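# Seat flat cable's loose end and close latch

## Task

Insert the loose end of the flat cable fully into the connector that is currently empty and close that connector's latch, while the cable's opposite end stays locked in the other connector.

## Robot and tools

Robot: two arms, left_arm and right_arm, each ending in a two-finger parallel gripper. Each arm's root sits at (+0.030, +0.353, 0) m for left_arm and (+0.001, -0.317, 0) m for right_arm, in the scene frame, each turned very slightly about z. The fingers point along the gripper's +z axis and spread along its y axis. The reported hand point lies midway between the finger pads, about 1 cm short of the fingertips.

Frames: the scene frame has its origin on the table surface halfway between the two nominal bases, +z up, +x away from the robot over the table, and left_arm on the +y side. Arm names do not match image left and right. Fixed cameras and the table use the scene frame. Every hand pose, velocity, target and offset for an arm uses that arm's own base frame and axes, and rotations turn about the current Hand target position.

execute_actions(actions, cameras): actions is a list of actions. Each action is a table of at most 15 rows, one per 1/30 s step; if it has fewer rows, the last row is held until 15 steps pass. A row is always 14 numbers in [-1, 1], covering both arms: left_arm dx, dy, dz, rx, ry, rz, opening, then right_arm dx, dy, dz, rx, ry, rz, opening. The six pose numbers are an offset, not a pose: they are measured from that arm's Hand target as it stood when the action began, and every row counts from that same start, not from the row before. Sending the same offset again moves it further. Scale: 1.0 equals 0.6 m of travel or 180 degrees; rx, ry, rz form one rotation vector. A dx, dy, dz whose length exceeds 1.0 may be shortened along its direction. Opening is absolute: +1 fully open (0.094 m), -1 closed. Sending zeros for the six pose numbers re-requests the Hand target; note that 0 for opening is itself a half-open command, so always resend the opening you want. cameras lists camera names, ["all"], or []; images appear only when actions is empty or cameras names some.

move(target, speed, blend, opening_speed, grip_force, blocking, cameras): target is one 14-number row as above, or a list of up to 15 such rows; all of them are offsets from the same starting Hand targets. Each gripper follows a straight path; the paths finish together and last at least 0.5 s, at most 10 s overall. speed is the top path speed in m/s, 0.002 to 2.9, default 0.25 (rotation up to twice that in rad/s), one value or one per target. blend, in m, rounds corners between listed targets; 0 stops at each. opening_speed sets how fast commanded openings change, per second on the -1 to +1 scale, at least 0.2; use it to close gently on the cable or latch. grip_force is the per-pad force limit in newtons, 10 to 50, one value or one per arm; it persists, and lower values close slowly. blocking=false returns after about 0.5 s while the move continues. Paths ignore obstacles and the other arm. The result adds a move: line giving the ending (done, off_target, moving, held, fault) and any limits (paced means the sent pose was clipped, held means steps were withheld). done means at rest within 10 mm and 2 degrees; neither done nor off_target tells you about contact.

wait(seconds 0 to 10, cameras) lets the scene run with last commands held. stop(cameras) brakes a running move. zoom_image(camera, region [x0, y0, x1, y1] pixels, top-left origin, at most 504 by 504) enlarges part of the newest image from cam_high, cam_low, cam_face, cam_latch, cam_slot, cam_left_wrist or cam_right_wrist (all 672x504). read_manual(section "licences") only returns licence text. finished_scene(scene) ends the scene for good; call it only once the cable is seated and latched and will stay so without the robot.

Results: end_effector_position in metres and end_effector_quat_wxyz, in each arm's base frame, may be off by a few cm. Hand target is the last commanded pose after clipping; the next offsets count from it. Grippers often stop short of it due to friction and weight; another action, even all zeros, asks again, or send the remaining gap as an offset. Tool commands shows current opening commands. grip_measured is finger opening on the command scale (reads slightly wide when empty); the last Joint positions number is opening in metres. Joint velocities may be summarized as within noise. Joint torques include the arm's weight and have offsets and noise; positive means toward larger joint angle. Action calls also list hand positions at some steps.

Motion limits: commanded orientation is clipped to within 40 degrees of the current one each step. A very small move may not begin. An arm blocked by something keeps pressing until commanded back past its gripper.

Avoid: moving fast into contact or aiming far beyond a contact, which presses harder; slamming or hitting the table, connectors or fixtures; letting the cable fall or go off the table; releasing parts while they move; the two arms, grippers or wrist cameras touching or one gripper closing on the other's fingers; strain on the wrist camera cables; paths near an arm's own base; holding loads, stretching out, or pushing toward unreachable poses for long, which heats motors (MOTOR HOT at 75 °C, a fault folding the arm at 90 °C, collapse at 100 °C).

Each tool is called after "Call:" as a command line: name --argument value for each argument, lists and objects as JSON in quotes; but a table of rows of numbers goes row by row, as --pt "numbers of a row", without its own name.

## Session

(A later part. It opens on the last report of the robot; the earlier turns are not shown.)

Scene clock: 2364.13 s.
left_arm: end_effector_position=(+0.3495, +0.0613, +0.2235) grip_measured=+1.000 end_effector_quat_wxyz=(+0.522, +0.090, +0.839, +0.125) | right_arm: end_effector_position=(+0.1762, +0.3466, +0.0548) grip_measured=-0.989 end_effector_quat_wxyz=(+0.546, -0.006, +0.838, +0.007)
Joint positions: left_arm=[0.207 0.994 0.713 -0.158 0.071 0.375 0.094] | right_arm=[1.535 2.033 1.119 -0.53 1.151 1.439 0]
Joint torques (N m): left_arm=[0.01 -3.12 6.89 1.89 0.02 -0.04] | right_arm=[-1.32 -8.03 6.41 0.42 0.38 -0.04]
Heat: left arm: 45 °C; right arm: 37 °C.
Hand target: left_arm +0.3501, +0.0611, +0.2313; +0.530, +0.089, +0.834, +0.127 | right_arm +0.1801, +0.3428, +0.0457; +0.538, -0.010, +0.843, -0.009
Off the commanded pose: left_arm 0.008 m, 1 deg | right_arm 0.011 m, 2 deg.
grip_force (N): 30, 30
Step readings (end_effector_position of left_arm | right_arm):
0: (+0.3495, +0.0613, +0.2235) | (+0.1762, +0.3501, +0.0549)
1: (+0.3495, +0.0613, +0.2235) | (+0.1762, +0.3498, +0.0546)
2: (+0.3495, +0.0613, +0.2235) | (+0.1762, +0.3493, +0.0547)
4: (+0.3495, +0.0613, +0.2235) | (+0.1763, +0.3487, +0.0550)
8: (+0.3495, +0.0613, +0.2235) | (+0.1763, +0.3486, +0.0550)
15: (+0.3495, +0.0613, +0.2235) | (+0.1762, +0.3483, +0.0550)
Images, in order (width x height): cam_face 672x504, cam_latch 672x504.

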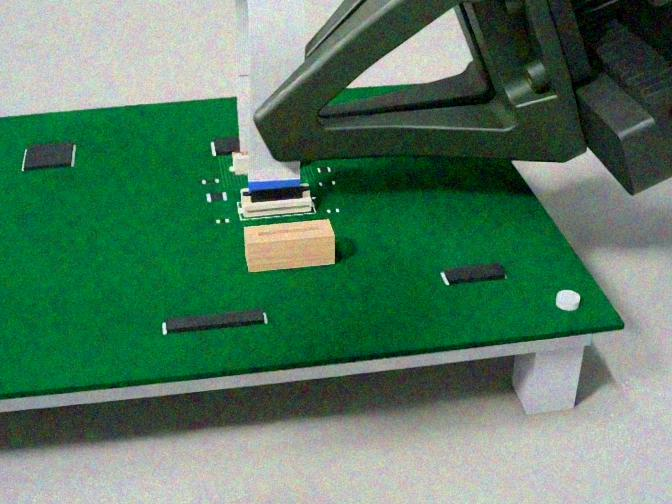

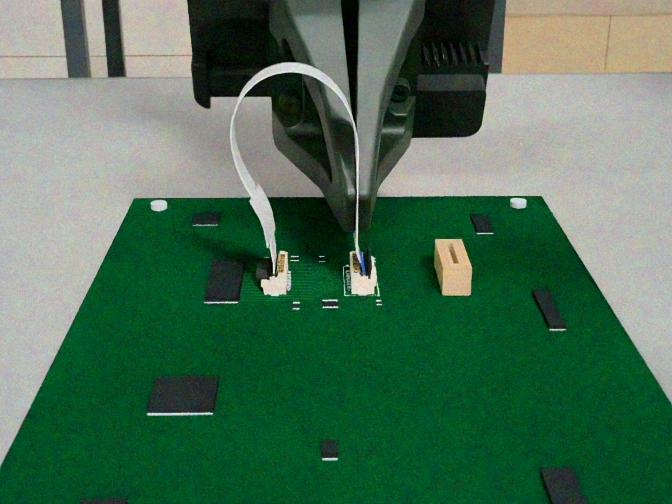

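Call:
execute_actions --actions '[[[0,0,0,0,0,0,1,0,0.012,0,0,0,0,-1],[0,0,0,0,0,0,1,0,0.012,0,0,0,0,-1],[0,0,0,0,0,0,1,0,0,0,0,0,0,-1]]]' --cameras '["cam_latch","cam_face"]'

Call:
zoom_image --camera "cam_latch" --region '[350, 220, 385, 280]'

Call:
zoom_image --camera "cam_face" --region '[238, 155, 318, 205]'

Scene clock: 2379.47 s.
left_arm: end_effector_position=(+0.3495, +0.0613, +0.2235) grip_measured=+1.000 end_effector_quat_wxyz=(+0.522, +0.090, +0.839, +0.125) | right_arm: end_effector_position=(+0.1762, +0.3485, +0.0552) grip_measured=-0.989 end_effector_quat_wxyz=(+0.545, -0.006, +0.838, +0.007)
Joint positions: left_arm=[0.207 0.994 0.713 -0.158 0.071 0.375 0.094] | right_arm=[1.535 2.038 1.129 -0.536 1.15 1.439 0]
Joint torques (N m): left_arm=[-0.03 -3.15 6.9 1.89 0.02 -0.04] | right_arm=[-1.21 -8.35 5.49 0.46 0.36 -0.03]
Heat: left arm: 45 °C; right arm: 36 °C.
Hand target: left_arm +0.3501, +0.0611, +0.2313; +0.530, +0.089, +0.834, +0.127 | right_arm +0.1801, +0.3429, +0.0456; +0.538, -0.009, +0.843, -0.009
Off the commanded pose: left_arm 0.008 m, 1 deg | right_arm 0.012 m, 2 deg.
grip_force (N): 30, 30
Step readings (end_effector_position of left_arm | right_arm):
0: (+0.3495, +0.0613, +0.2235) | (+0.1762, +0.3466, +0.0548)
1: (+0.3495, +0.0613, +0.2235) | (+0.1762, +0.3468, +0.0549)
2: (+0.3495, +0.0613, +0.2235) | (+0.1763, +0.3477, +0.0551)
4: (+0.3495, +0.0613, +0.2235) | (+0.1762, +0.3485, +0.0552)
8: (+0.3495, +0.0613, +0.2235) | (+0.1762, +0.3485, +0.0552)
15: (+0.3495, +0.0613, +0.2235) | (+0.1762, +0.3485, +0.0552)
Images, in order (width x height): cam_face 672x504, cam_latch 672x504.

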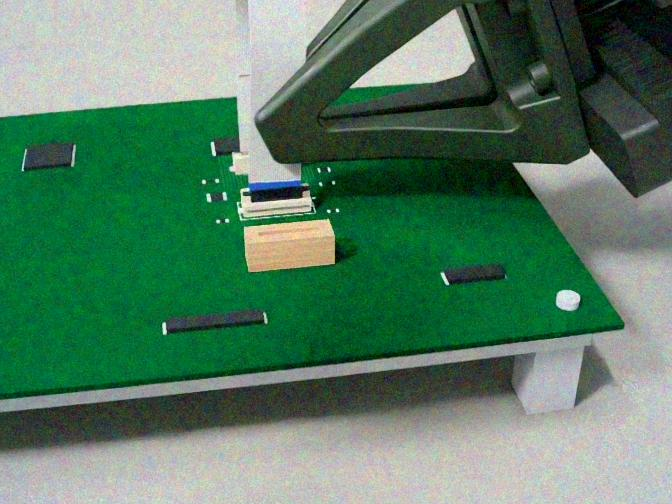

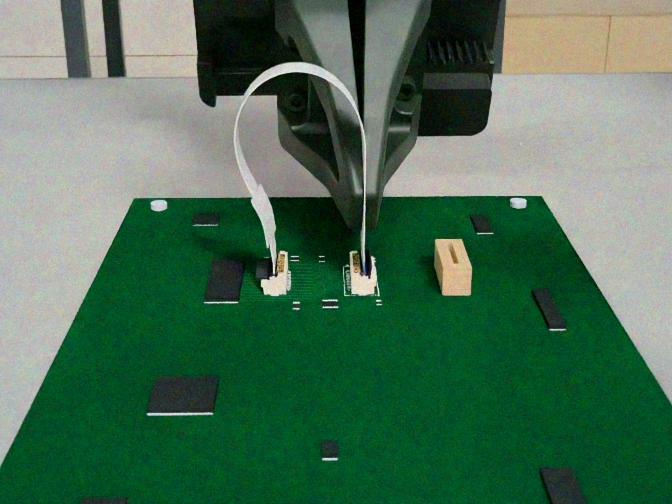

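Scaled by 8.400 from the camera's 672x504 image, which has a finer 960x720 frame.

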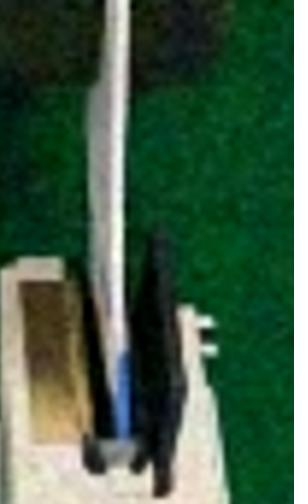

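Scaled by 6.300 from the camera's 672x504 image, which has a finer 960x720 frame.

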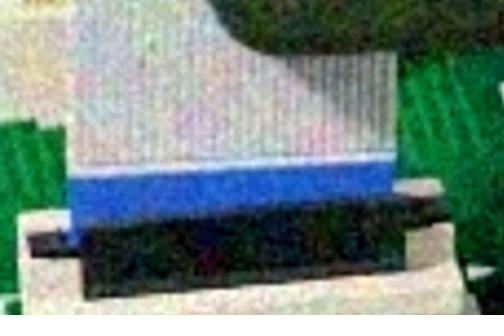

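Call:
execute_actions --actions '[[[0,0,0,0,0,0,1,0,0,-0.010,0,0,0,-1],[0,0,0,0,0,0,1,0,0,-0.010,0,0,0,-1],[0,0,0,0,0,0,1,0,0,0,0,0,0,-1]]]' --cameras '["cam_latch","cam_face"]'

Call:
zoom_image --camera "cam_latch" --region '[350, 220, 385, 280]'

Call:
zoom_image --camera "cam_face" --region '[238, 155, 318, 205]'

Scene clock: 2393.00 s.
left_arm: end_effector_position=(+0.3495, +0.0613, +0.2235) grip_measured=+1.000 end_effector_quat_wxyz=(+0.522, +0.090, +0.839, +0.125) | right_arm: end_effector_position=(+0.1762, +0.3487, +0.0552) grip_measured=-0.989 end_effector_quat_wxyz=(+0.545, -0.006, +0.838, +0.008)
Joint positions: left_arm=[0.207 0.994 0.713 -0.158 0.071 0.375 0.094] | right_arm=[1.535 2.038 1.129 -0.534 1.15 1.439 0]
Joint torques (N m): left_arm=[-0.01 -3.15 6.89 1.88 0.01 -0.04] | right_arm=[-1.26 -8.32 5.63 0.52 0.37 -0.02]
Heat: left arm: 45 °C; right arm: 37 °C.
Hand target: left_arm +0.3501, +0.0611, +0.2313; +0.530, +0.089, +0.834, +0.127 | right_arm +0.1801, +0.3428, +0.0456; +0.538, -0.009, +0.843, -0.009
Off the commanded pose: left_arm 0.008 m, 1 deg | right_arm 0.012 m, 2 deg.
grip_force (N): 30, 30
Step readings (end_effector_position of left_arm | right_arm):
0: (+0.3495, +0.0613, +0.2235) | (+0.1762, +0.3485, +0.0552)
1: (+0.3495, +0.0613, +0.2235) | (+0.1762, +0.3486, +0.0552)
2: (+0.3495, +0.0613, +0.2235) | (+0.1762, +0.3487, +0.0552)
4: (+0.3495, +0.0613, +0.2235) | (+0.1762, +0.3487, +0.0552)
8: (+0.3495, +0.0613, +0.2235) | (+0.1762, +0.3487, +0.0552)
15: (+0.3495, +0.0613, +0.2235) | (+0.1762, +0.3487, +0.0552)
Images, in order (width x height): cam_face 672x504, cam_latch 672x504.

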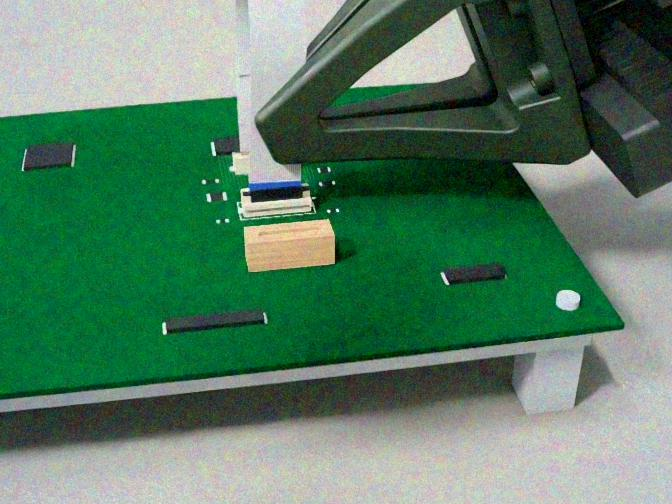

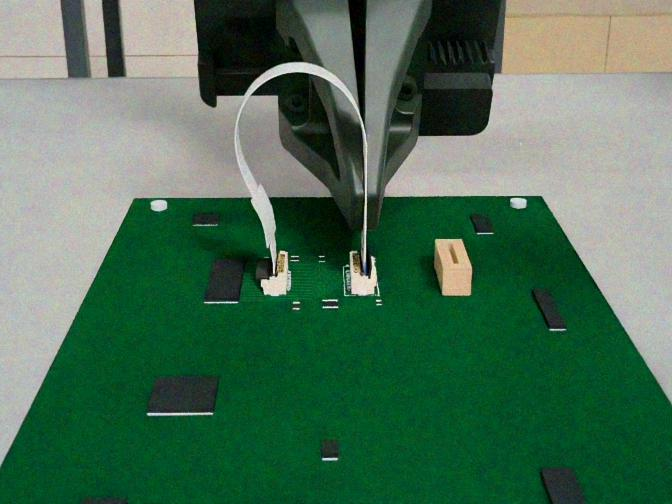

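Scaled by 8.400 from the camera's 672x504 image, which has a finer 960x720 frame.

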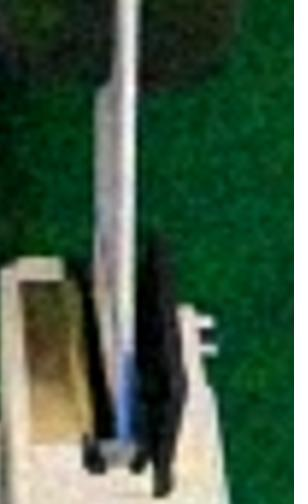

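Scaled by 6.300 from the camera's 672x504 image, which has a finer 960x720 frame.

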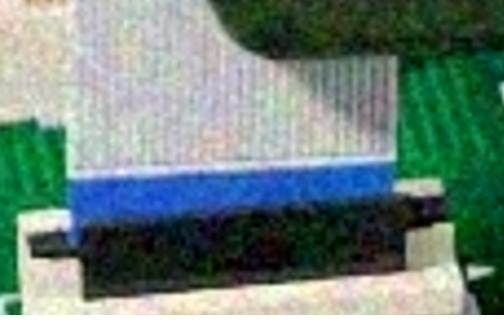

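Call:
execute_actions --actions '[[[0,0,0,0,0,0,1,0,-0.003,-0.014,0,0,0,-1],[0,0,0,0,0,0,1,0,-0.003,-0.014,0,0,0,-1],[0,0,0,0,0,0,1,0,0,0,0,0,0,-1]]]' --cameras '["cam_latch","cam_face"]'

Call:
zoom_image --camera "cam_latch" --region '[350, 220, 385, 280]'

Call:
zoom_image --camera "cam_face" --region '[238, 155, 318, 205]'

Scene clock: 2402.40 s.
left_arm: end_effector_position=(+0.3495, +0.0613, +0.2235) grip_measured=+1.000 end_effector_quat_wxyz=(+0.522, +0.090, +0.839, +0.125) | right_arm: end_effector_position=(+0.1762, +0.3496, +0.0552) grip_measured=-0.989 end_effector_quat_wxyz=(+0.545, -0.004, +0.838, +0.010)
Joint positions: left_arm=[0.207 0.994 0.713 -0.158 0.071 0.375 0.094] | right_arm=[1.535 2.038 1.129 -0.529 1.15 1.439 0]
Joint torques (N m): left_arm=[-0.01 -3.14 6.89 1.89 0.01 -0.04] | right_arm=[-1.4 -8.42 5.72 0.45 0.37 -0.02]
Heat: left arm: 45 °C; right arm: 37 °C.
Hand target: left_arm +0.3501, +0.0611, +0.2313; +0.530, +0.089, +0.834, +0.127 | right_arm +0.1801, +0.3429, +0.0457; +0.538, -0.009, +0.843, -0.009
Off the commanded pose: left_arm 0.008 m, 1 deg | right_arm 0.012 m, 3 deg.
grip_force (N): 30, 30
Step readings (end_effector_position of left_arm | right_arm):
0: (+0.3495, +0.0613, +0.2235) | (+0.1762, +0.3487, +0.0552)
1: (+0.3495, +0.0613, +0.2235) | (+0.1762, +0.3490, +0.0552)
2: (+0.3495, +0.0613, +0.2235) | (+0.1762, +0.3494, +0.0553)
4: (+0.3495, +0.0613, +0.2235) | (+0.1762, +0.3496, +0.0552)
8: (+0.3495, +0.0613, +0.2235) | (+0.1762, +0.3496, +0.0552)
15: (+0.3495, +0.0613, +0.2235) | (+0.1762, +0.3496, +0.0552)
Images, in order (width x height): cam_face 672x504, cam_latch 672x504.

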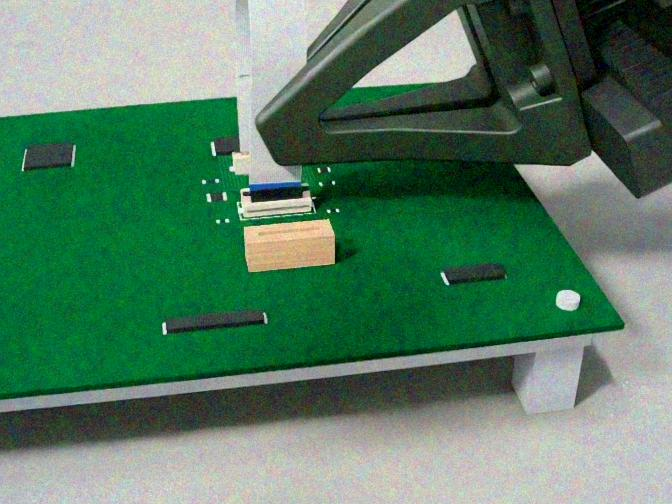

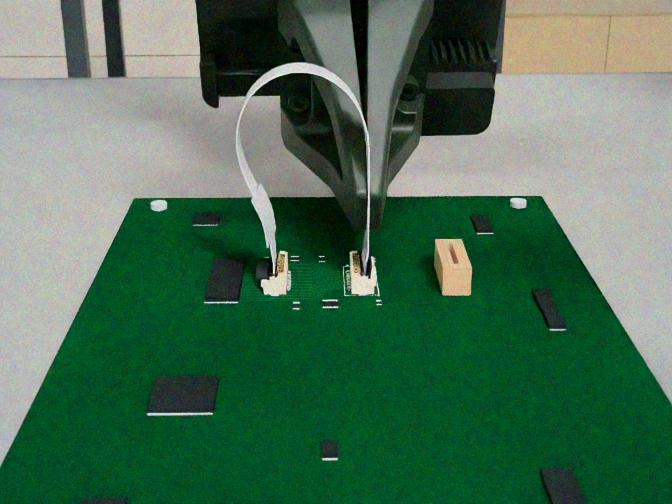

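Scaled by 8.400 from the camera's 672x504 image, which has a finer 960x720 frame.

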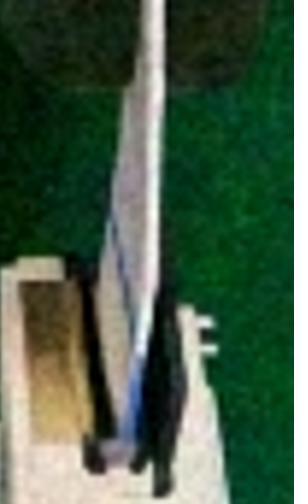

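Scaled by 6.300 from the camera's 672x504 image, which has a finer 960x720 frame.

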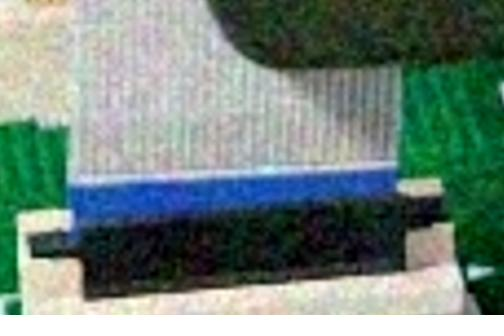

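Call:
zoom_image --camera "cam_latch" --region '[255, 240, 295, 300]'

Call:
zoom_image --camera "cam_latch" --region '[345, 240, 385, 300]'

Call:
zoom_image --camera "cam_face" --region '[225, 130, 265, 190]'

Scaled by 8.400 from the camera's 672x504 image, which has a finer 960x720 frame.

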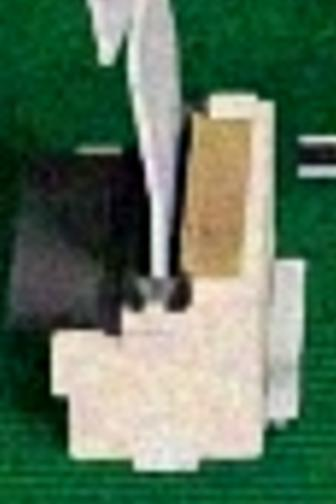

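Scaled by 8.400 from the camera's 672x504 image, which has a finer 960x720 frame.

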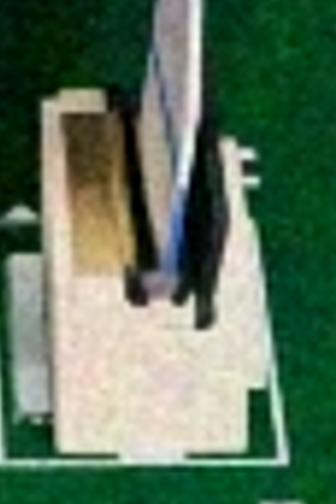

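Scaled by 8.400 from the camera's 672x504 image, which has a finer 960x720 frame.

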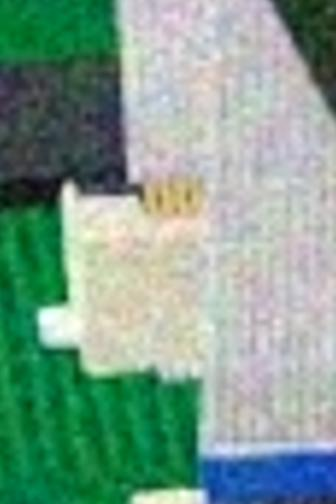

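Call:
execute_actions --actions '[[[0,0,0,0,0,0,1,0,-0.011,-0.006,0,0.012,0,-1],[0,0,0,0,0,0,1,0,-0.011,-0.006,0,0.012,0,-1],[0,0,0,0,0,0,1,0,0,0,0,0.012,0,-1]]]' --cameras '["cam_latch","cam_face"]'

Call:
zoom_image --camera "cam_latch" --region '[350, 220, 385, 280]'

Call:
zoom_image --camera "cam_face" --region '[238, 155, 318, 205]'

Scene clock: 2530.53 s.
left_arm: end_effector_position=(+0.3495, +0.0613, +0.2235) grip_measured=+1.000 end_effector_quat_wxyz=(+0.522, +0.090, +0.839, +0.125) | right_arm: end_effector_position=(+0.1759, +0.3497, +0.0547) grip_measured=-0.989 end_effector_quat_wxyz=(+0.543, -0.007, +0.840, +0.009)
Joint positions: left_arm=[0.207 0.994 0.713 -0.158 0.071 0.375 0.094] | right_arm=[1.535 2.037 1.129 -0.529 1.144 1.432 0]
Joint torques (N m): left_arm=[-0.01 -3.12 6.87 1.89 0.02 -0.04] | right_arm=[-1.8 -9.7 6.01 0.26 0.06 -0.04]
Heat: left arm: 45 °C; right arm: 37 °C.
Hand target: left_arm +0.3501, +0.0611, +0.2313; +0.530, +0.089, +0.834, +0.127 | right_arm +0.1800, +0.3429, +0.0456; +0.522, -0.010, +0.853, -0.009
Off the commanded pose: left_arm 0.008 m, 1 deg | right_arm 0.012 m, 4 deg.
grip_force (N): 30, 30
Step readings (end_effector_position of left_arm | right_arm):
0: (+0.3495, +0.0613, +0.2235) | (+0.1762, +0.3496, +0.0552)
1: (+0.3495, +0.0613, +0.2235) | (+0.1760, +0.3496, +0.0549)
2: (+0.3495, +0.0613, +0.2235) | (+0.1759, +0.3497, +0.0549)
4: (+0.3495, +0.0613, +0.2235) | (+0.1759, +0.3497, +0.0547)
8: (+0.3495, +0.0613, +0.2235) | (+0.1759, +0.3497, +0.0547)
15: (+0.3495, +0.0613, +0.2235) | (+0.1759, +0.3497, +0.0547)
Images, in order (width x height): cam_face 672x504, cam_latch 672x504.

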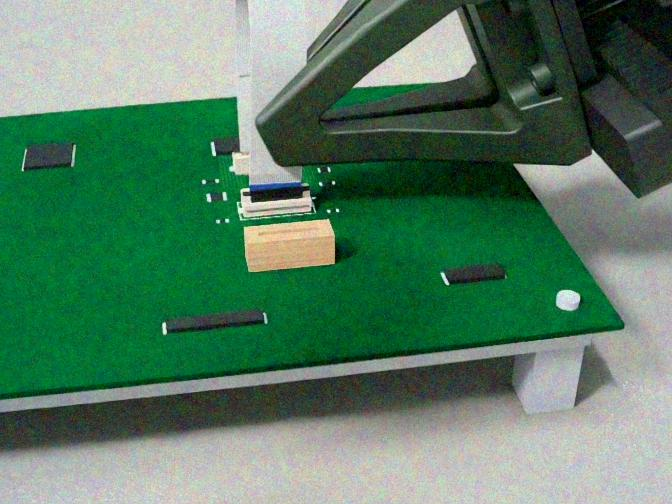

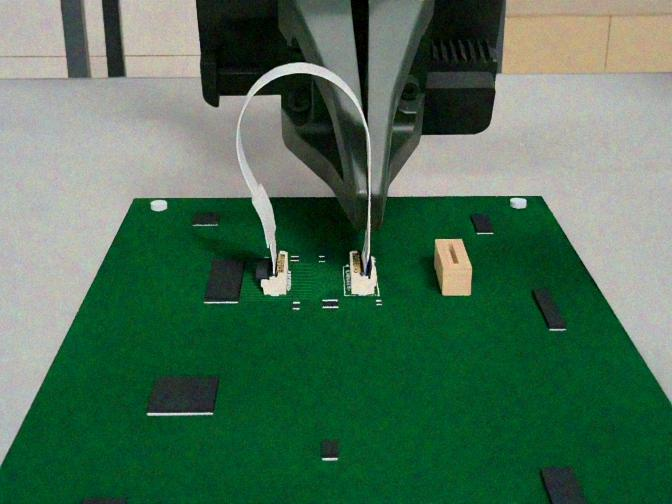

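Scaled by 8.400 from the camera's 672x504 image, which has a finer 960x720 frame.

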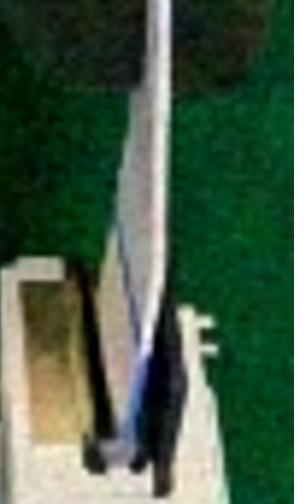

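Scaled by 6.300 from the camera's 672x504 image, which has a finer 960x720 frame.

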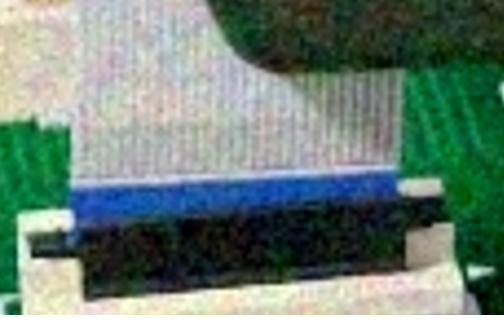

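Call:
execute_actions --actions '[[[0,0,0,0,0,0,1,0,0,-0.003,-0.008,0.004,0,-1]]]' --cameras '["cam_latch","cam_face"]'

Call:
zoom_image --camera "cam_latch" --region '[350, 220, 385, 280]'

Call:
zoom_image --camera "cam_face" --region '[238, 155, 318, 205]'

Scene clock: 2550.57 s.
left_arm: end_effector_position=(+0.3495, +0.0613, +0.2235) grip_measured=+1.000 end_effector_quat_wxyz=(+0.522, +0.090, +0.839, +0.125) | right_arm: end_effector_position=(+0.1761, +0.3498, +0.0549) grip_measured=-0.989 end_effector_quat_wxyz=(+0.538, -0.011, +0.843, +0.003)
Joint positions: left_arm=[0.207 0.994 0.713 -0.158 0.071 0.375 0.094] | right_arm=[1.532 2.037 1.14 -0.551 1.132 1.427 0]
Joint torques (N m): left_arm=[-0.01 -3.15 6.87 1.89 0.01 -0.04] | right_arm=[-1.88 -8.81 6.45 0.17 0.06 -0.04]
Heat: left arm: 45 °C; right arm: 38 °C.
Hand target: left_arm +0.3501, +0.0611, +0.2313; +0.530, +0.089, +0.834, +0.127 | right_arm +0.1801, +0.3429, +0.0439; +0.516, -0.016, +0.856, -0.020
Off the commanded pose: left_arm 0.008 m, 1 deg | right_arm 0.014 m, 4 deg.
grip_force (N): 30, 30
Step readings (end_effector_position of left_arm | right_arm):
0: (+0.3495, +0.0613, +0.2235) | (+0.1759, +0.3497, +0.0547)
1: (+0.3495, +0.0613, +0.2235) | (+0.1759, +0.3497, +0.0548)
2: (+0.3495, +0.0613, +0.2235) | (+0.1760, +0.3496, +0.0548)
4: (+0.3495, +0.0613, +0.2235) | (+0.1761, +0.3499, +0.0548)
8: (+0.3495, +0.0613, +0.2235) | (+0.1761, +0.3501, +0.0548)
15: (+0.3495, +0.0613, +0.2235) | (+0.1761, +0.3499, +0.0549)
Images, in order (width x height): cam_face 672x504, cam_latch 672x504.

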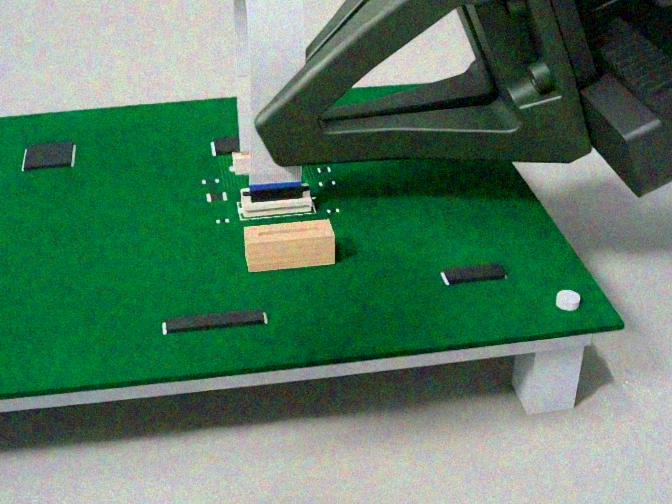

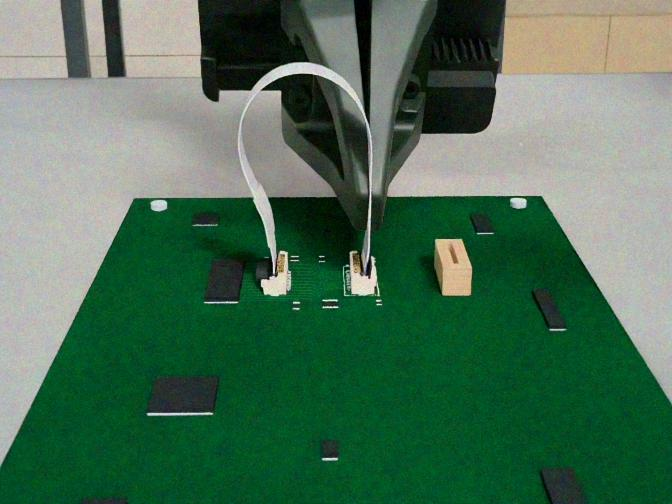

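Scaled by 8.400 from the camera's 672x504 image, which has a finer 960x720 frame.

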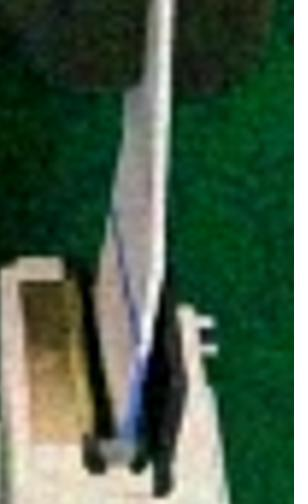

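Scaled by 6.300 from the camera's 672x504 image, which has a finer 960x720 frame.

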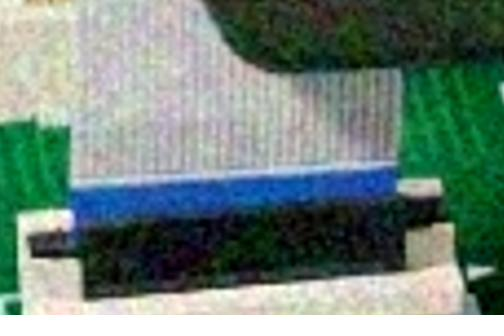

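Call:
execute_actions --actions '[[[0,0,0,0,0,0,1,0,-0.012,-0.002,0,0,0,-1],[0,0,0,0,0,0,1,0,-0.012,-0.002,0,0,0,-1],[0,0,0,0,0,0,1,0,0,0,0,0,0,-1]]]' --cameras '["cam_latch","cam_face"]'

Call:
zoom_image --camera "cam_latch" --region '[350, 220, 385, 280]'

Call:
zoom_image --camera "cam_face" --region '[238, 155, 318, 205]'

Scene clock: 2563.93 s.
left_arm: end_effector_position=(+0.3495, +0.0613, +0.2235) grip_measured=+1.000 end_effector_quat_wxyz=(+0.522, +0.090, +0.839, +0.125) | right_arm: end_effector_position=(+0.1763, +0.3452, +0.0535) grip_measured=-0.989 end_effector_quat_wxyz=(+0.535, -0.019, +0.845, -0.010)
Joint positions: left_arm=[0.207 0.994 0.713 -0.158 0.071 0.375 0.094] | right_arm=[1.529 2.037 1.14 -0.581 1.126 1.426 0]
Joint torques (N m): left_arm=[-0.01 -3.14 6.9 1.89 0.02 -0.04] | right_arm=[-1.63 -8.62 6.69 0.48 0.14 -0.02]
Heat: left arm: 45 °C; right arm: 38 °C.
Hand target: left_arm +0.3501, +0.0611, +0.2313; +0.530, +0.089, +0.834, +0.127 | right_arm +0.1800, +0.3429, +0.0438; +0.516, -0.016, +0.856, -0.020
Off the commanded pose: left_arm 0.008 m, 1 deg | right_arm 0.011 m, 3 deg.
grip_force (N): 30, 30
Step readings (end_effector_position of left_arm | right_arm):
0: (+0.3495, +0.0613, +0.2235) | (+0.1763, +0.3452, +0.0535)
1: (+0.3495, +0.0613, +0.2235) | (+0.1763, +0.3452, +0.0535)
2: (+0.3495, +0.0613, +0.2235) | (+0.1763, +0.3452, +0.0535)
4: (+0.3495, +0.0613, +0.2235) | (+0.1763, +0.3452, +0.0535)
8: (+0.3495, +0.0613, +0.2235) | (+0.1763, +0.3452, +0.0535)
15: (+0.3495, +0.0613, +0.2235) | (+0.1763, +0.3452, +0.0535)
Images, in order (width x height): cam_face 672x504, cam_latch 672x504.

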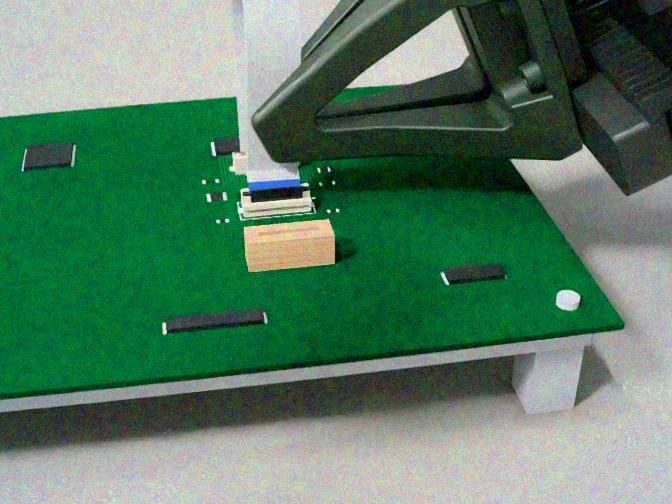

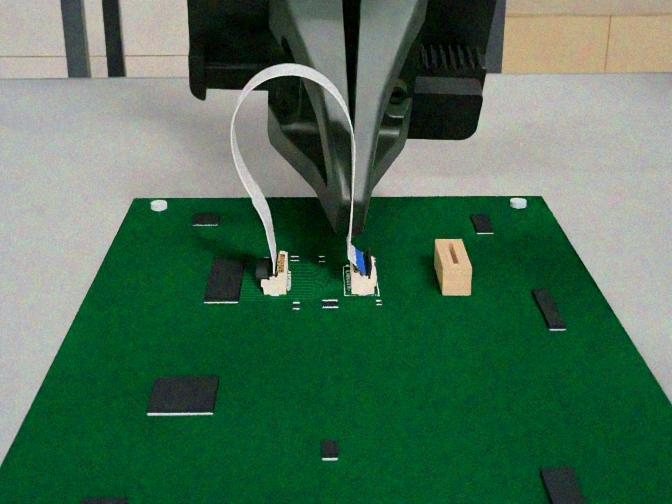

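Scaled by 8.400 from the camera's 672x504 image, which has a finer 960x720 frame.

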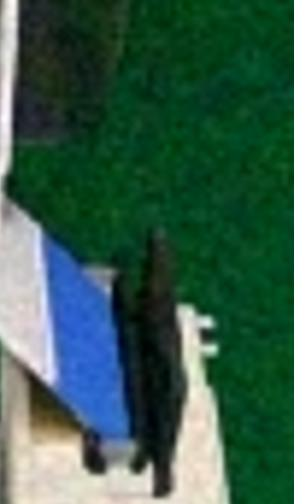

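Scaled by 6.300 from the camera's 672x504 image, which has a finer 960x720 frame.

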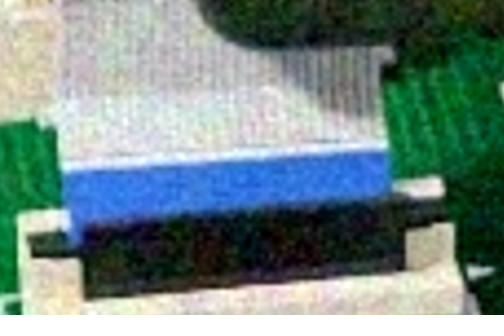

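Call:
execute_actions --actions '[[[0,0,0,0,0,0,1,0,0.003,0,0.012,0,0,-1]],[[0,0,0,0,0,0,1,0,0,0,0,0,0,-1]],[[0,0,0,0,0,0,1,0,0,0,0,0,0,-1]]]' --cameras '["cam_latch","cam_face"]'

Call:
zoom_image --camera "cam_latch" --region '[350, 220, 385, 280]'

Scene clock: 2584.17 s.
left_arm: end_effector_position=(+0.3495, +0.0613, +0.2235) grip_measured=+1.000 end_effector_quat_wxyz=(+0.522, +0.090, +0.839, +0.125) | right_arm: end_effector_position=(+0.1763, +0.3453, +0.0535) grip_measured=-0.989 end_effector_quat_wxyz=(+0.535, -0.018, +0.845, -0.010)
Joint positions: left_arm=[0.207 0.994 0.713 -0.158 0.071 0.375 0.094] | right_arm=[1.529 2.037 1.14 -0.579 1.126 1.426 0]
Joint torques (N m): left_arm=[-0.02 -3.14 6.89 1.89 0.01 -0.04] | right_arm=[-1.7 -9.43 5.26 0.89 0.09 0]
Heat: left arm: 45 °C; right arm: 38 °C.
Hand target: left_arm +0.3501, +0.0611, +0.2313; +0.530, +0.089, +0.834, +0.127 | right_arm +0.1800, +0.3446, +0.0438; +0.516, -0.007, +0.856, -0.004
Off the commanded pose: left_arm 0.008 m, 1 deg | right_arm 0.010 m, 3 deg.
grip_force (N): 30, 30
Step readings (end_effector_position of left_arm | right_arm):
0: (+0.3495, +0.0613, +0.2235) | (+0.1763, +0.3452, +0.0535)
1: (+0.3495, +0.0613, +0.2235) | (+0.1763, +0.3453, +0.0535)
2: (+0.3495, +0.0613, +0.2235) | (+0.1763, +0.3453, +0.0535)
4: (+0.3495, +0.0613, +0.2235) | (+0.1763, +0.3453, +0.0535)
8: (+0.3495, +0.0613, +0.2235) | (+0.1763, +0.3453, +0.0535)
15: (+0.3495, +0.0613, +0.2235) | (+0.1763, +0.3453, +0.0535)
16: (+0.3495, +0.0613, +0.2235) | (+0.1763, +0.3453, +0.0535)
17: (+0.3495, +0.0613, +0.2235) | (+0.1763, +0.3453, +0.0535)
19: (+0.3495, +0.0613, +0.2235) | (+0.1763, +0.3453, +0.0535)
23: (+0.3495, +0.0613, +0.2235) | (+0.1763, +0.3453, +0.0535)
30: (+0.3495, +0.0613, +0.2235) | (+0.1763, +0.3453, +0.0535)
31: (+0.3495, +0.0613, +0.2235) | (+0.1763, +0.3453, +0.0535)
32: (+0.3495, +0.0613, +0.2235) | (+0.1763, +0.3453, +0.0535)
34: (+0.3495, +0.0613, +0.2235) | (+0.1763, +0.3453, +0.0535)
38: (+0.3495, +0.0613, +0.2235) | (+0.1763, +0.3453, +0.0535)
45: (+0.3495, +0.0613, +0.2235) | (+0.1763, +0.3453, +0.0535)
Images, in order (width x height): cam_face 672x504, cam_latch 672x504.

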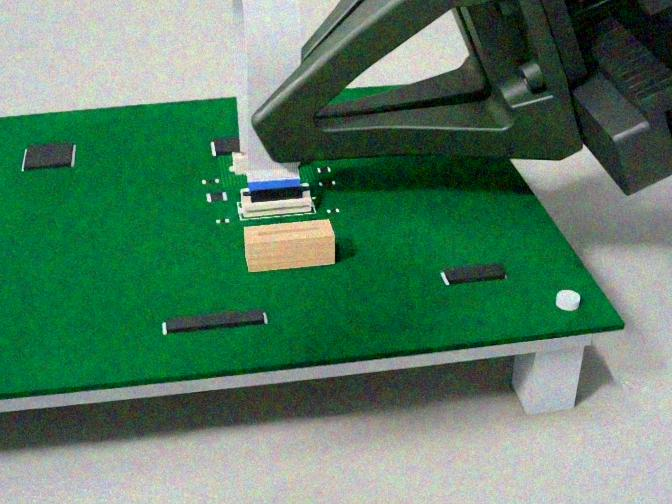

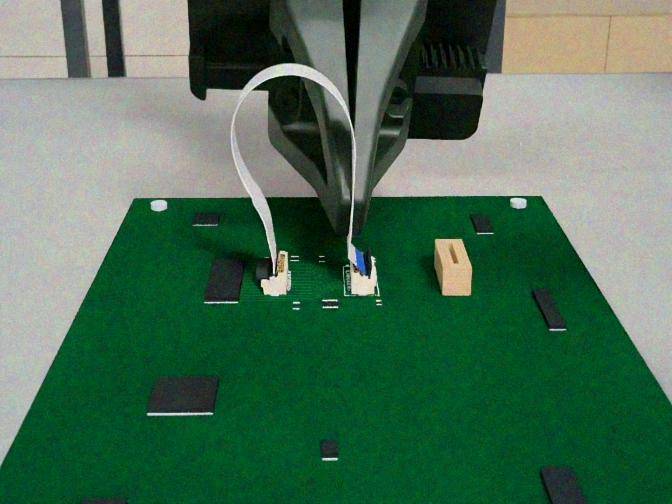

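Scaled by 8.400 from the camera's 672x504 image, which has a finer 960x720 frame.

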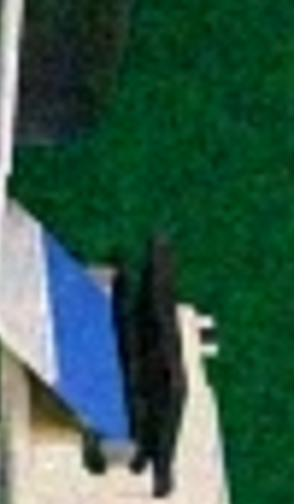

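Call:
execute_actions --actions '[[[0,0,0,0,0,0,1,0,0.012,0,0.01,0,0,-1],[0,0,0,0,0,0,1,0,0.012,0,0.01,0,0,-1],[0,0,0,0,0,0,1,0,0,0,0,0,0,-1]],[[0,0,0,0,0,0,1,0,0,0,0,0,0,-1]]]' --cameras '[]'

Scene clock: 2593.53 s.
left_arm: end_effector_position=(+0.3495, +0.0613, +0.2235) grip_measured=+1.000 end_effector_quat_wxyz=(+0.522, +0.090, +0.839, +0.125) | right_arm: end_effector_position=(+0.1763, +0.3457, +0.0536) grip_measured=-0.989 end_effector_quat_wxyz=(+0.535, -0.018, +0.845, -0.008)
Joint positions: left_arm=[0.207 0.994 0.713 -0.158 0.071 0.375 0.094] | right_arm=[1.529 2.037 1.14 -0.577 1.126 1.426 0]
Joint torques (N m): left_arm=[-0.01 -3.12 6.9 1.89 0.02 -0.04] | right_arm=[-1.47 -9.55 4.96 0.84 0.11 0.01]
Heat: left arm: 45 °C; right arm: 38 °C.
Hand target: left_arm +0.3501, +0.0611, +0.2313; +0.530, +0.089, +0.834, +0.127 | right_arm +0.1800, +0.3446, +0.0438; +0.516, -0.007, +0.856, -0.004
Off the commanded pose: left_arm 0.008 m, 1 deg | right_arm 0.010 m, 3 deg.
grip_force (N): 30, 30
Step readings (end_effector_position of left_arm | right_arm):
0: (+0.3495, +0.0613, +0.2235) | (+0.1763, +0.3453, +0.0535)
1: (+0.3495, +0.0613, +0.2235) | (+0.1763, +0.3456, +0.0536)
2: (+0.3495, +0.0613, +0.2235) | (+0.1763, +0.3457, +0.0536)
4: (+0.3495, +0.0613, +0.2235) | (+0.1763, +0.3457, +0.0536)
8: (+0.3495, +0.0613, +0.2235) | (+0.1763, +0.3457, +0.0536)
15: (+0.3495, +0.0613, +0.2235) | (+0.1763, +0.3457, +0.0536)
16: (+0.3495, +0.0613, +0.2235) | (+0.1763, +0.3457, +0.0536)
17: (+0.3495, +0.0613, +0.2235) | (+0.1763, +0.3457, +0.0536)
19: (+0.3495, +0.0613, +0.2235) | (+0.1763, +0.3457, +0.0536)
23: (+0.3495, +0.0613, +0.2235) | (+0.1763, +0.3457, +0.0536)
30: (+0.3495, +0.0613, +0.2235) | (+0.1763, +0.3457, +0.0536)
No camera images: "cameras" was empty.

Apply a sustained shift plus roll and re-check.

Call:
execute_actions --actions '[[[0,0,0,0,0,0,1,0,0.006,0,0.008,0,0,-1]],[[0,0,0,0,0,0,1,0,0,0,0,0,0,-1]]]' --cameras '[]'

Scene clock: 2599.53 s.
left_arm: end_effector_position=(+0.3495, +0.0613, +0.2235) grip_measured=+1.000 end_effector_quat_wxyz=(+0.522, +0.090, +0.839, +0.125) | right_arm: end_effector_position=(+0.1763, +0.3457, +0.0536) grip_measured=-0.989 end_effector_quat_wxyz=(+0.535, -0.018, +0.845, -0.008)
Joint positions: left_arm=[0.207 0.994 0.713 -0.158 0.071 0.375 0.094] | right_arm=[1.529 2.037 1.14 -0.577 1.126 1.426 0]
Joint torques (N m): left_arm=[-0.01 -3.12 6.89 1.89 0.02 -0.04] | right_arm=[-1.59 -9.46 5.37 1.12 0.09 0.07]
Heat: left arm: 45 °C; right arm: 38 °C.
Hand target: left_arm +0.3501, +0.0611, +0.2313; +0.530, +0.089, +0.834, +0.127 | right_arm +0.1800, +0.3482, +0.0438; +0.516, +0.000, +0.856, +0.007
Off the commanded pose: left_arm 0.008 m, 1 deg | right_arm 0.011 m, 4 deg.
grip_force (N): 30, 30
Step readings (end_effector_position of left_arm | right_arm):
0: (+0.3495, +0.0613, +0.2235) | (+0.1763, +0.3457, +0.0536)
1: (+0.3495, +0.0613, +0.2235) | (+0.1763, +0.3457, +0.0536)
2: (+0.3495, +0.0613, +0.2235) | (+0.1763, +0.3457, +0.0536)
4: (+0.3495, +0.0613, +0.2235) | (+0.1763, +0.3457, +0.0536)
8: (+0.3495, +0.0613, +0.2235) | (+0.1763, +0.3457, +0.0536)
15: (+0.3495, +0.0613, +0.2235) | (+0.1763, +0.3457, +0.0536)
16: (+0.3495, +0.0613, +0.2235) | (+0.1763, +0.3457, +0.0536)
17: (+0.3495, +0.0613, +0.2235) | (+0.1763, +0.3457, +0.0536)
19: (+0.3495, +0.0613, +0.2235) | (+0.1763, +0.3457, +0.0536)
23: (+0.3495, +0.0613, +0.2235) | (+0.1763, +0.3457, +0.0536)
30: (+0.3495, +0.0613, +0.2235) | (+0.1763, +0.3457, +0.0536)
No camera images: "cameras" was empty.

Call:
execute_actions --actions '[[[0,0,0,0,0,0,1,0,0.005,0,0.006,0,0,-1]],[[0,0,0,0,0,0,1,0,0,0,0,0,0,-1]]]' --cameras '[]'

Scene clock: 2605.83 s.
left_arm: end_effector_position=(+0.3495, +0.0613, +0.2235) grip_measured=+1.000 end_effector_quat_wxyz=(+0.522, +0.090, +0.839, +0.125) | right_arm: end_effector_position=(+0.1765, +0.3532, +0.0538) grip_measured=-0.989 end_effector_quat_wxyz=(+0.533, -0.004, +0.846, +0.014)
Joint positions: left_arm=[0.207 0.994 0.713 -0.158 0.071 0.375 0.094] | right_arm=[1.528 2.035 1.14 -0.526 1.119 1.426 0]
Joint torques (N m): left_arm=[0.01 -3.12 6.9 1.89 0.02 -0.04] | right_arm=[-1.46 -9.54 5.11 0.89 0.16 0.02]
Heat: left arm: 45 °C; right arm: 38 °C.
Hand target: left_arm +0.3501, +0.0611, +0.2313; +0.530, +0.089, +0.834, +0.127 | right_arm +0.1801, +0.3512, +0.0439; +0.516, +0.005, +0.856, +0.015
Off the commanded pose: left_arm 0.008 m, 1 deg | right_arm 0.011 m, 2 deg.
grip_force (N): 30, 30
Step readings (end_effector_position of left_arm | right_arm):
0: (+0.3495, +0.0613, +0.2235) | (+0.1763, +0.3457, +0.0536)
1: (+0.3495, +0.0613, +0.2235) | (+0.1763, +0.3459, +0.0536)
2: (+0.3495, +0.0613, +0.2235) | (+0.1764, +0.3460, +0.0537)
4: (+0.3495, +0.0613, +0.2235) | (+0.1764, +0.3462, +0.0538)
8: (+0.3495, +0.0613, +0.2235) | (+0.1765, +0.3463, +0.0539)
15: (+0.3495, +0.0613, +0.2235) | (+0.1766, +0.3469, +0.0541)
16: (+0.3495, +0.0613, +0.2235) | (+0.1766, +0.3471, +0.0541)
17: (+0.3495, +0.0613, +0.2235) | (+0.1764, +0.3476, +0.0543)
19: (+0.3495, +0.0613, +0.2235) | (+0.1765, +0.3495, +0.0547)
23: (+0.3495, +0.0613, +0.2235) | (+0.1764, +0.3532, +0.0539)
30: (+0.3495, +0.0613, +0.2235) | (+0.1765, +0.3532, +0.0538)
No camera images: "cameras" was empty.

Call:
execute_actions --actions '[[[0,0,0,0,0,0,1,0,-0.004,0,-0.004,0,0,-1]]]' --cameras '["cam_latch","cam_face"]'

Call:
zoom_image --camera "cam_latch" --region '[350, 220, 385, 280]'

Call:
zoom_image --camera "cam_face" --region '[238, 155, 318, 205]'

Scene clock: 2615.03 s.
left_arm: end_effector_position=(+0.3495, +0.0613, +0.2235) grip_measured=+1.000 end_effector_quat_wxyz=(+0.522, +0.090, +0.839, +0.125) | right_arm: end_effector_position=(+0.1765, +0.3532, +0.0538) grip_measured=-0.989 end_effector_quat_wxyz=(+0.533, -0.004, +0.846, +0.014)
Joint positions: left_arm=[0.207 0.994 0.713 -0.158 0.071 0.375 0.094] | right_arm=[1.528 2.035 1.14 -0.526 1.119 1.426 0]
Joint torques (N m): left_arm=[-0.01 -3.14 6.9 1.89 0.02 -0.04] | right_arm=[-1.65 -9.61 4.94 0.74 0.11 -0.02]
Heat: left arm: 45 °C; right arm: 37 °C.
Hand target: left_arm +0.3501, +0.0611, +0.2313; +0.530, +0.089, +0.834, +0.127 | right_arm +0.1801, +0.3488, +0.0438; +0.516, +0.002, +0.856, +0.010
Off the commanded pose: left_arm 0.008 m, 1 deg | right_arm 0.011 m, 2 deg.
grip_force (N): 30, 30
Step readings (end_effector_position of left_arm | right_arm):
0: (+0.3495, +0.0613, +0.2235) | (+0.1765, +0.3532, +0.0538)
1: (+0.3495, +0.0613, +0.2235) | (+0.1765, +0.3532, +0.0538)
2: (+0.3495, +0.0613, +0.2235) | (+0.1765, +0.3532, +0.0538)
4: (+0.3495, +0.0613, +0.2235) | (+0.1765, +0.3532, +0.0538)
8: (+0.3495, +0.0613, +0.2235) | (+0.1765, +0.3532, +0.0538)
15: (+0.3495, +0.0613, +0.2235) | (+0.1765, +0.3532, +0.0538)
Images, in order (width x height): cam_face 672x504, cam_latch 672x504.

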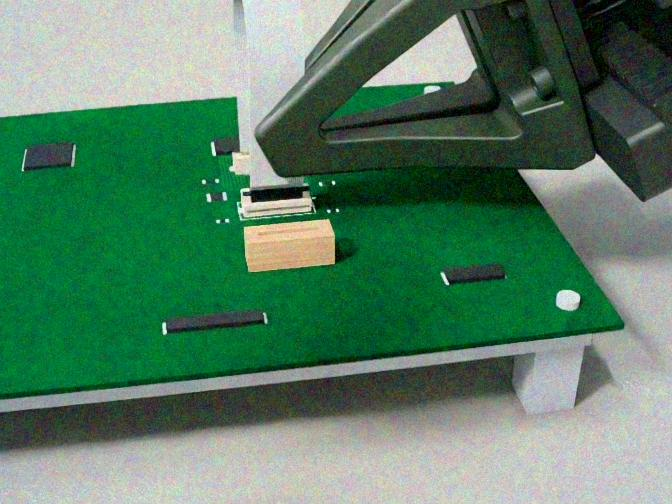

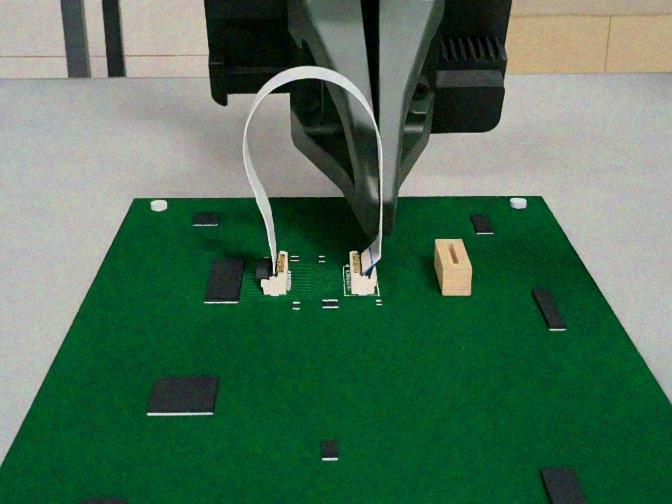

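Scaled by 8.400 from the camera's 672x504 image, which has a finer 960x720 frame.

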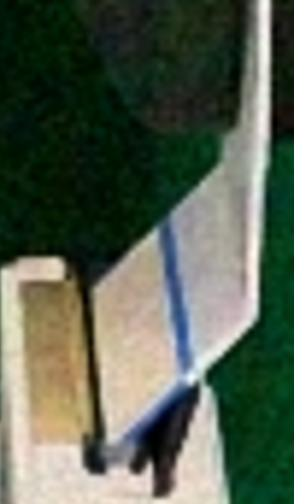

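Scaled by 6.300 from the camera's 672x504 image, which has a finer 960x720 frame.

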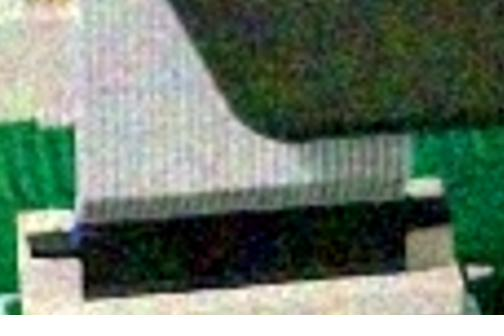

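Call:
execute_actions --actions '[[[0,0,0,0,0,0,1,0,-0.014,0,-0.008,0,0,-1],[0,0,0,0,0,0,1,0,-0.014,0,-0.008,0,0,-1],[0,0,0,0,0,0,1,0,0,0,0,0,0,-1]]]' --cameras '[]'

Scene clock: 2626.27 s.
left_arm: end_effector_position=(+0.3495, +0.0613, +0.2235) grip_measured=+1.000 end_effector_quat_wxyz=(+0.522, +0.090, +0.839, +0.125) | right_arm: end_effector_position=(+0.1765, +0.3530, +0.0537) grip_measured=-0.989 end_effector_quat_wxyz=(+0.532, -0.003, +0.846, +0.015)
Joint positions: left_arm=[0.207 0.994 0.713 -0.158 0.071 0.375 0.094] | right_arm=[1.528 2.033 1.137 -0.523 1.117 1.426 0]
Joint torques (N m): left_arm=[0.01 -3.14 6.89 1.89 0.01 -0.04] | right_arm=[-1.46 -9.43 5.14 0.73 0.15 -0.02]
Heat: left arm: 45 °C; right arm: 37 °C.
Hand target: left_arm +0.3501, +0.0611, +0.2313; +0.530, +0.089, +0.834, +0.127 | right_arm +0.1801, +0.3488, +0.0438; +0.516, +0.001, +0.856, +0.010
Off the commanded pose: left_arm 0.008 m, 1 deg | right_arm 0.011 m, 2 deg.
grip_force (N): 30, 30
Step readings (end_effector_position of left_arm | right_arm):
0: (+0.3495, +0.0613, +0.2235) | (+0.1765, +0.3532, +0.0538)
1: (+0.3495, +0.0613, +0.2235) | (+0.1764, +0.3529, +0.0536)
2: (+0.3495, +0.0613, +0.2235) | (+0.1764, +0.3526, +0.0538)
4: (+0.3495, +0.0613, +0.2235) | (+0.1765, +0.3530, +0.0537)
8: (+0.3495, +0.0613, +0.2235) | (+0.1765, +0.3530, +0.0537)
15: (+0.3495, +0.0613, +0.2235) | (+0.1765, +0.3530, +0.0537)
No camera images: "cameras" was empty.

Call:
execute_actions --actions '[[[0,0,0,0,0,0,1,0,-0.02,0,-0.02,0,0,-1],[0,0,0,0,0,0,1,0,-0.02,0,-0.02,0,0,-1],[0,0,0,0,0,0,1,0,0,0,0,0,0,-1]]]' --cameras '[]'

Scene clock: 2633.03 s.
left_arm: end_effector_position=(+0.3495, +0.0613, +0.2235) grip_measured=+1.000 end_effector_quat_wxyz=(+0.522, +0.090, +0.839, +0.125) | right_arm: end_effector_position=(+0.1765, +0.3530, +0.0537) grip_measured=-0.989 end_effector_quat_wxyz=(+0.532, -0.003, +0.846, +0.015)
Joint positions: left_arm=[0.207 0.994 0.713 -0.158 0.071 0.375 0.094] | right_arm=[1.528 2.033 1.137 -0.523 1.117 1.426 0]
Joint torques (N m): left_arm=[-0.02 -3.14 6.9 1.89 0.02 -0.04] | right_arm=[-1.57 -9.36 5.07 0.76 0.14 0.04]
Heat: left arm: 45 °C; right arm: 37 °C.
Hand target: left_arm +0.3501, +0.0611, +0.2313; +0.530, +0.089, +0.834, +0.127 | right_arm +0.1801, +0.3488, +0.0438; +0.516, +0.002, +0.856, +0.010
Off the commanded pose: left_arm 0.008 m, 1 deg | right_arm 0.011 m, 2 deg.
grip_force (N): 30, 30
Step readings (end_effector_position of left_arm | right_arm):
0: (+0.3495, +0.0613, +0.2235) | (+0.1765, +0.3530, +0.0537)
1: (+0.3495, +0.0613, +0.2235) | (+0.1764, +0.3526, +0.0537)
2: (+0.3495, +0.0613, +0.2235) | (+0.1764, +0.3525, +0.0536)
4: (+0.3495, +0.0613, +0.2235) | (+0.1765, +0.3530, +0.0537)
8: (+0.3495, +0.0613, +0.2235) | (+0.1765, +0.3530, +0.0537)
15: (+0.3495, +0.0613, +0.2235) | (+0.1765, +0.3530, +0.0537)
No camera images: "cameras" was empty.

Call:
execute_actions --actions '[[[0,0,0,0,0,0,1,0,-0.02,0,-0.01,0,0,-1],[0,0,0,0,0,0,1,0,-0.02,0,-0.01,0,0,-1],[0,0,0,0,0,0,1,0,-0.02,0,-0.01,0,0,-1],[0,0,0,0,0,0,1,0,0,0,0,0,0,-1]]]' --cameras '[]'

Scene clock: 2656.83 s.
left_arm: end_effector_position=(+0.3495, +0.0613, +0.2235) grip_measured=+1.000 end_effector_quat_wxyz=(+0.522, +0.090, +0.839, +0.125) | right_arm: end_effector_position=(+0.1764, +0.3520, +0.0541) grip_measured=-0.989 end_effector_quat_wxyz=(+0.531, +0.000, +0.847, +0.018)
Joint positions: left_arm=[0.207 0.994 0.713 -0.158 0.071 0.375 0.094] | right_arm=[1.527 2.024 1.128 -0.513 1.114 1.426 0]
Joint torques (N m): left_arm=[-0.01 -3.14 6.89 1.89 0.02 -0.04] | right_arm=[-1.46 -8.57 5.91 0.72 0.17 -0.02]
Heat: left arm: 45 °C; right arm: 37 °C.
Hand target: left_arm +0.3501, +0.0611, +0.2313; +0.530, +0.089, +0.834, +0.127 | right_arm +0.1801, +0.3488, +0.0438; +0.516, +0.002, +0.856, +0.010
Off the commanded pose: left_arm 0.008 m, 1 deg | right_arm 0.011 m, 2 deg.
grip_force (N): 30, 30
Step readings (end_effector_position of left_arm | right_arm):
0: (+0.3495, +0.0613, +0.2235) | (+0.1765, +0.3530, +0.0537)
1: (+0.3495, +0.0613, +0.2235) | (+0.1764, +0.3525, +0.0536)
2: (+0.3495, +0.0613, +0.2235) | (+0.1764, +0.3520, +0.0539)
4: (+0.3495, +0.0613, +0.2235) | (+0.1764, +0.3514, +0.0543)
8: (+0.3495, +0.0613, +0.2235) | (+0.1763, +0.3520, +0.0541)
15: (+0.3495, +0.0613, +0.2235) | (+0.1764, +0.3520, +0.0541)
No camera images: "cameras" was empty.

Call:
execute_actions --actions '[[[0,0,0,0,0,0,1,0,-0.006,0,-0.03,0,0,-1],[0,0,0,0,0,0,1,0,-0.006,0,-0.03,0,0,-1],[0,0,0,0,0,0,1,0,-0.006,0,-0.03,0,0,-1],[0,0,0,0,0,0,1,0,0,0,0,0,0,-1]]]' --cameras '[]'

Scene clock: 2665.73 s.
left_arm: end_effector_position=(+0.3495, +0.0613, +0.2235) grip_measured=+1.000 end_effector_quat_wxyz=(+0.522, +0.090, +0.839, +0.125) | right_arm: end_effector_position=(+0.1765, +0.3526, +0.0543) grip_measured=-0.989 end_effector_quat_wxyz=(+0.526, -0.006, +0.850, +0.011)
Joint positions: left_arm=[0.207 0.994 0.713 -0.158 0.071 0.375 0.094] | right_arm=[1.525 2.029 1.145 -0.541 1.104 1.42 0]
Joint torques (N m): left_arm=[-0.01 -3.14 6.87 1.89 0.02 -0.04] | right_arm=[-1.31 -8.92 4.52 0.94 0.28 0.06]
Heat: left arm: 45 °C; right arm: 37 °C.
Hand target: left_arm +0.3501, +0.0611, +0.2313; +0.530, +0.089, +0.834, +0.127 | right_arm +0.1800, +0.3488, +0.0438; +0.516, +0.001, +0.856, +0.010
Off the commanded pose: left_arm 0.008 m, 1 deg | right_arm 0.012 m, 2 deg.
grip_force (N): 30, 30
Step readings (end_effector_position of left_arm | right_arm):
0: (+0.3495, +0.0613, +0.2235) | (+0.1764, +0.3520, +0.0541)
1: (+0.3495, +0.0613, +0.2235) | (+0.1764, +0.3517, +0.0545)
2: (+0.3495, +0.0613, +0.2235) | (+0.1763, +0.3518, +0.0548)
4: (+0.3495, +0.0613, +0.2235) | (+0.1764, +0.3522, +0.0545)
8: (+0.3495, +0.0613, +0.2235) | (+0.1765, +0.3526, +0.0543)
15: (+0.3495, +0.0613, +0.2235) | (+0.1765, +0.3526, +0.0543)
No camera images: "cameras" was empty.


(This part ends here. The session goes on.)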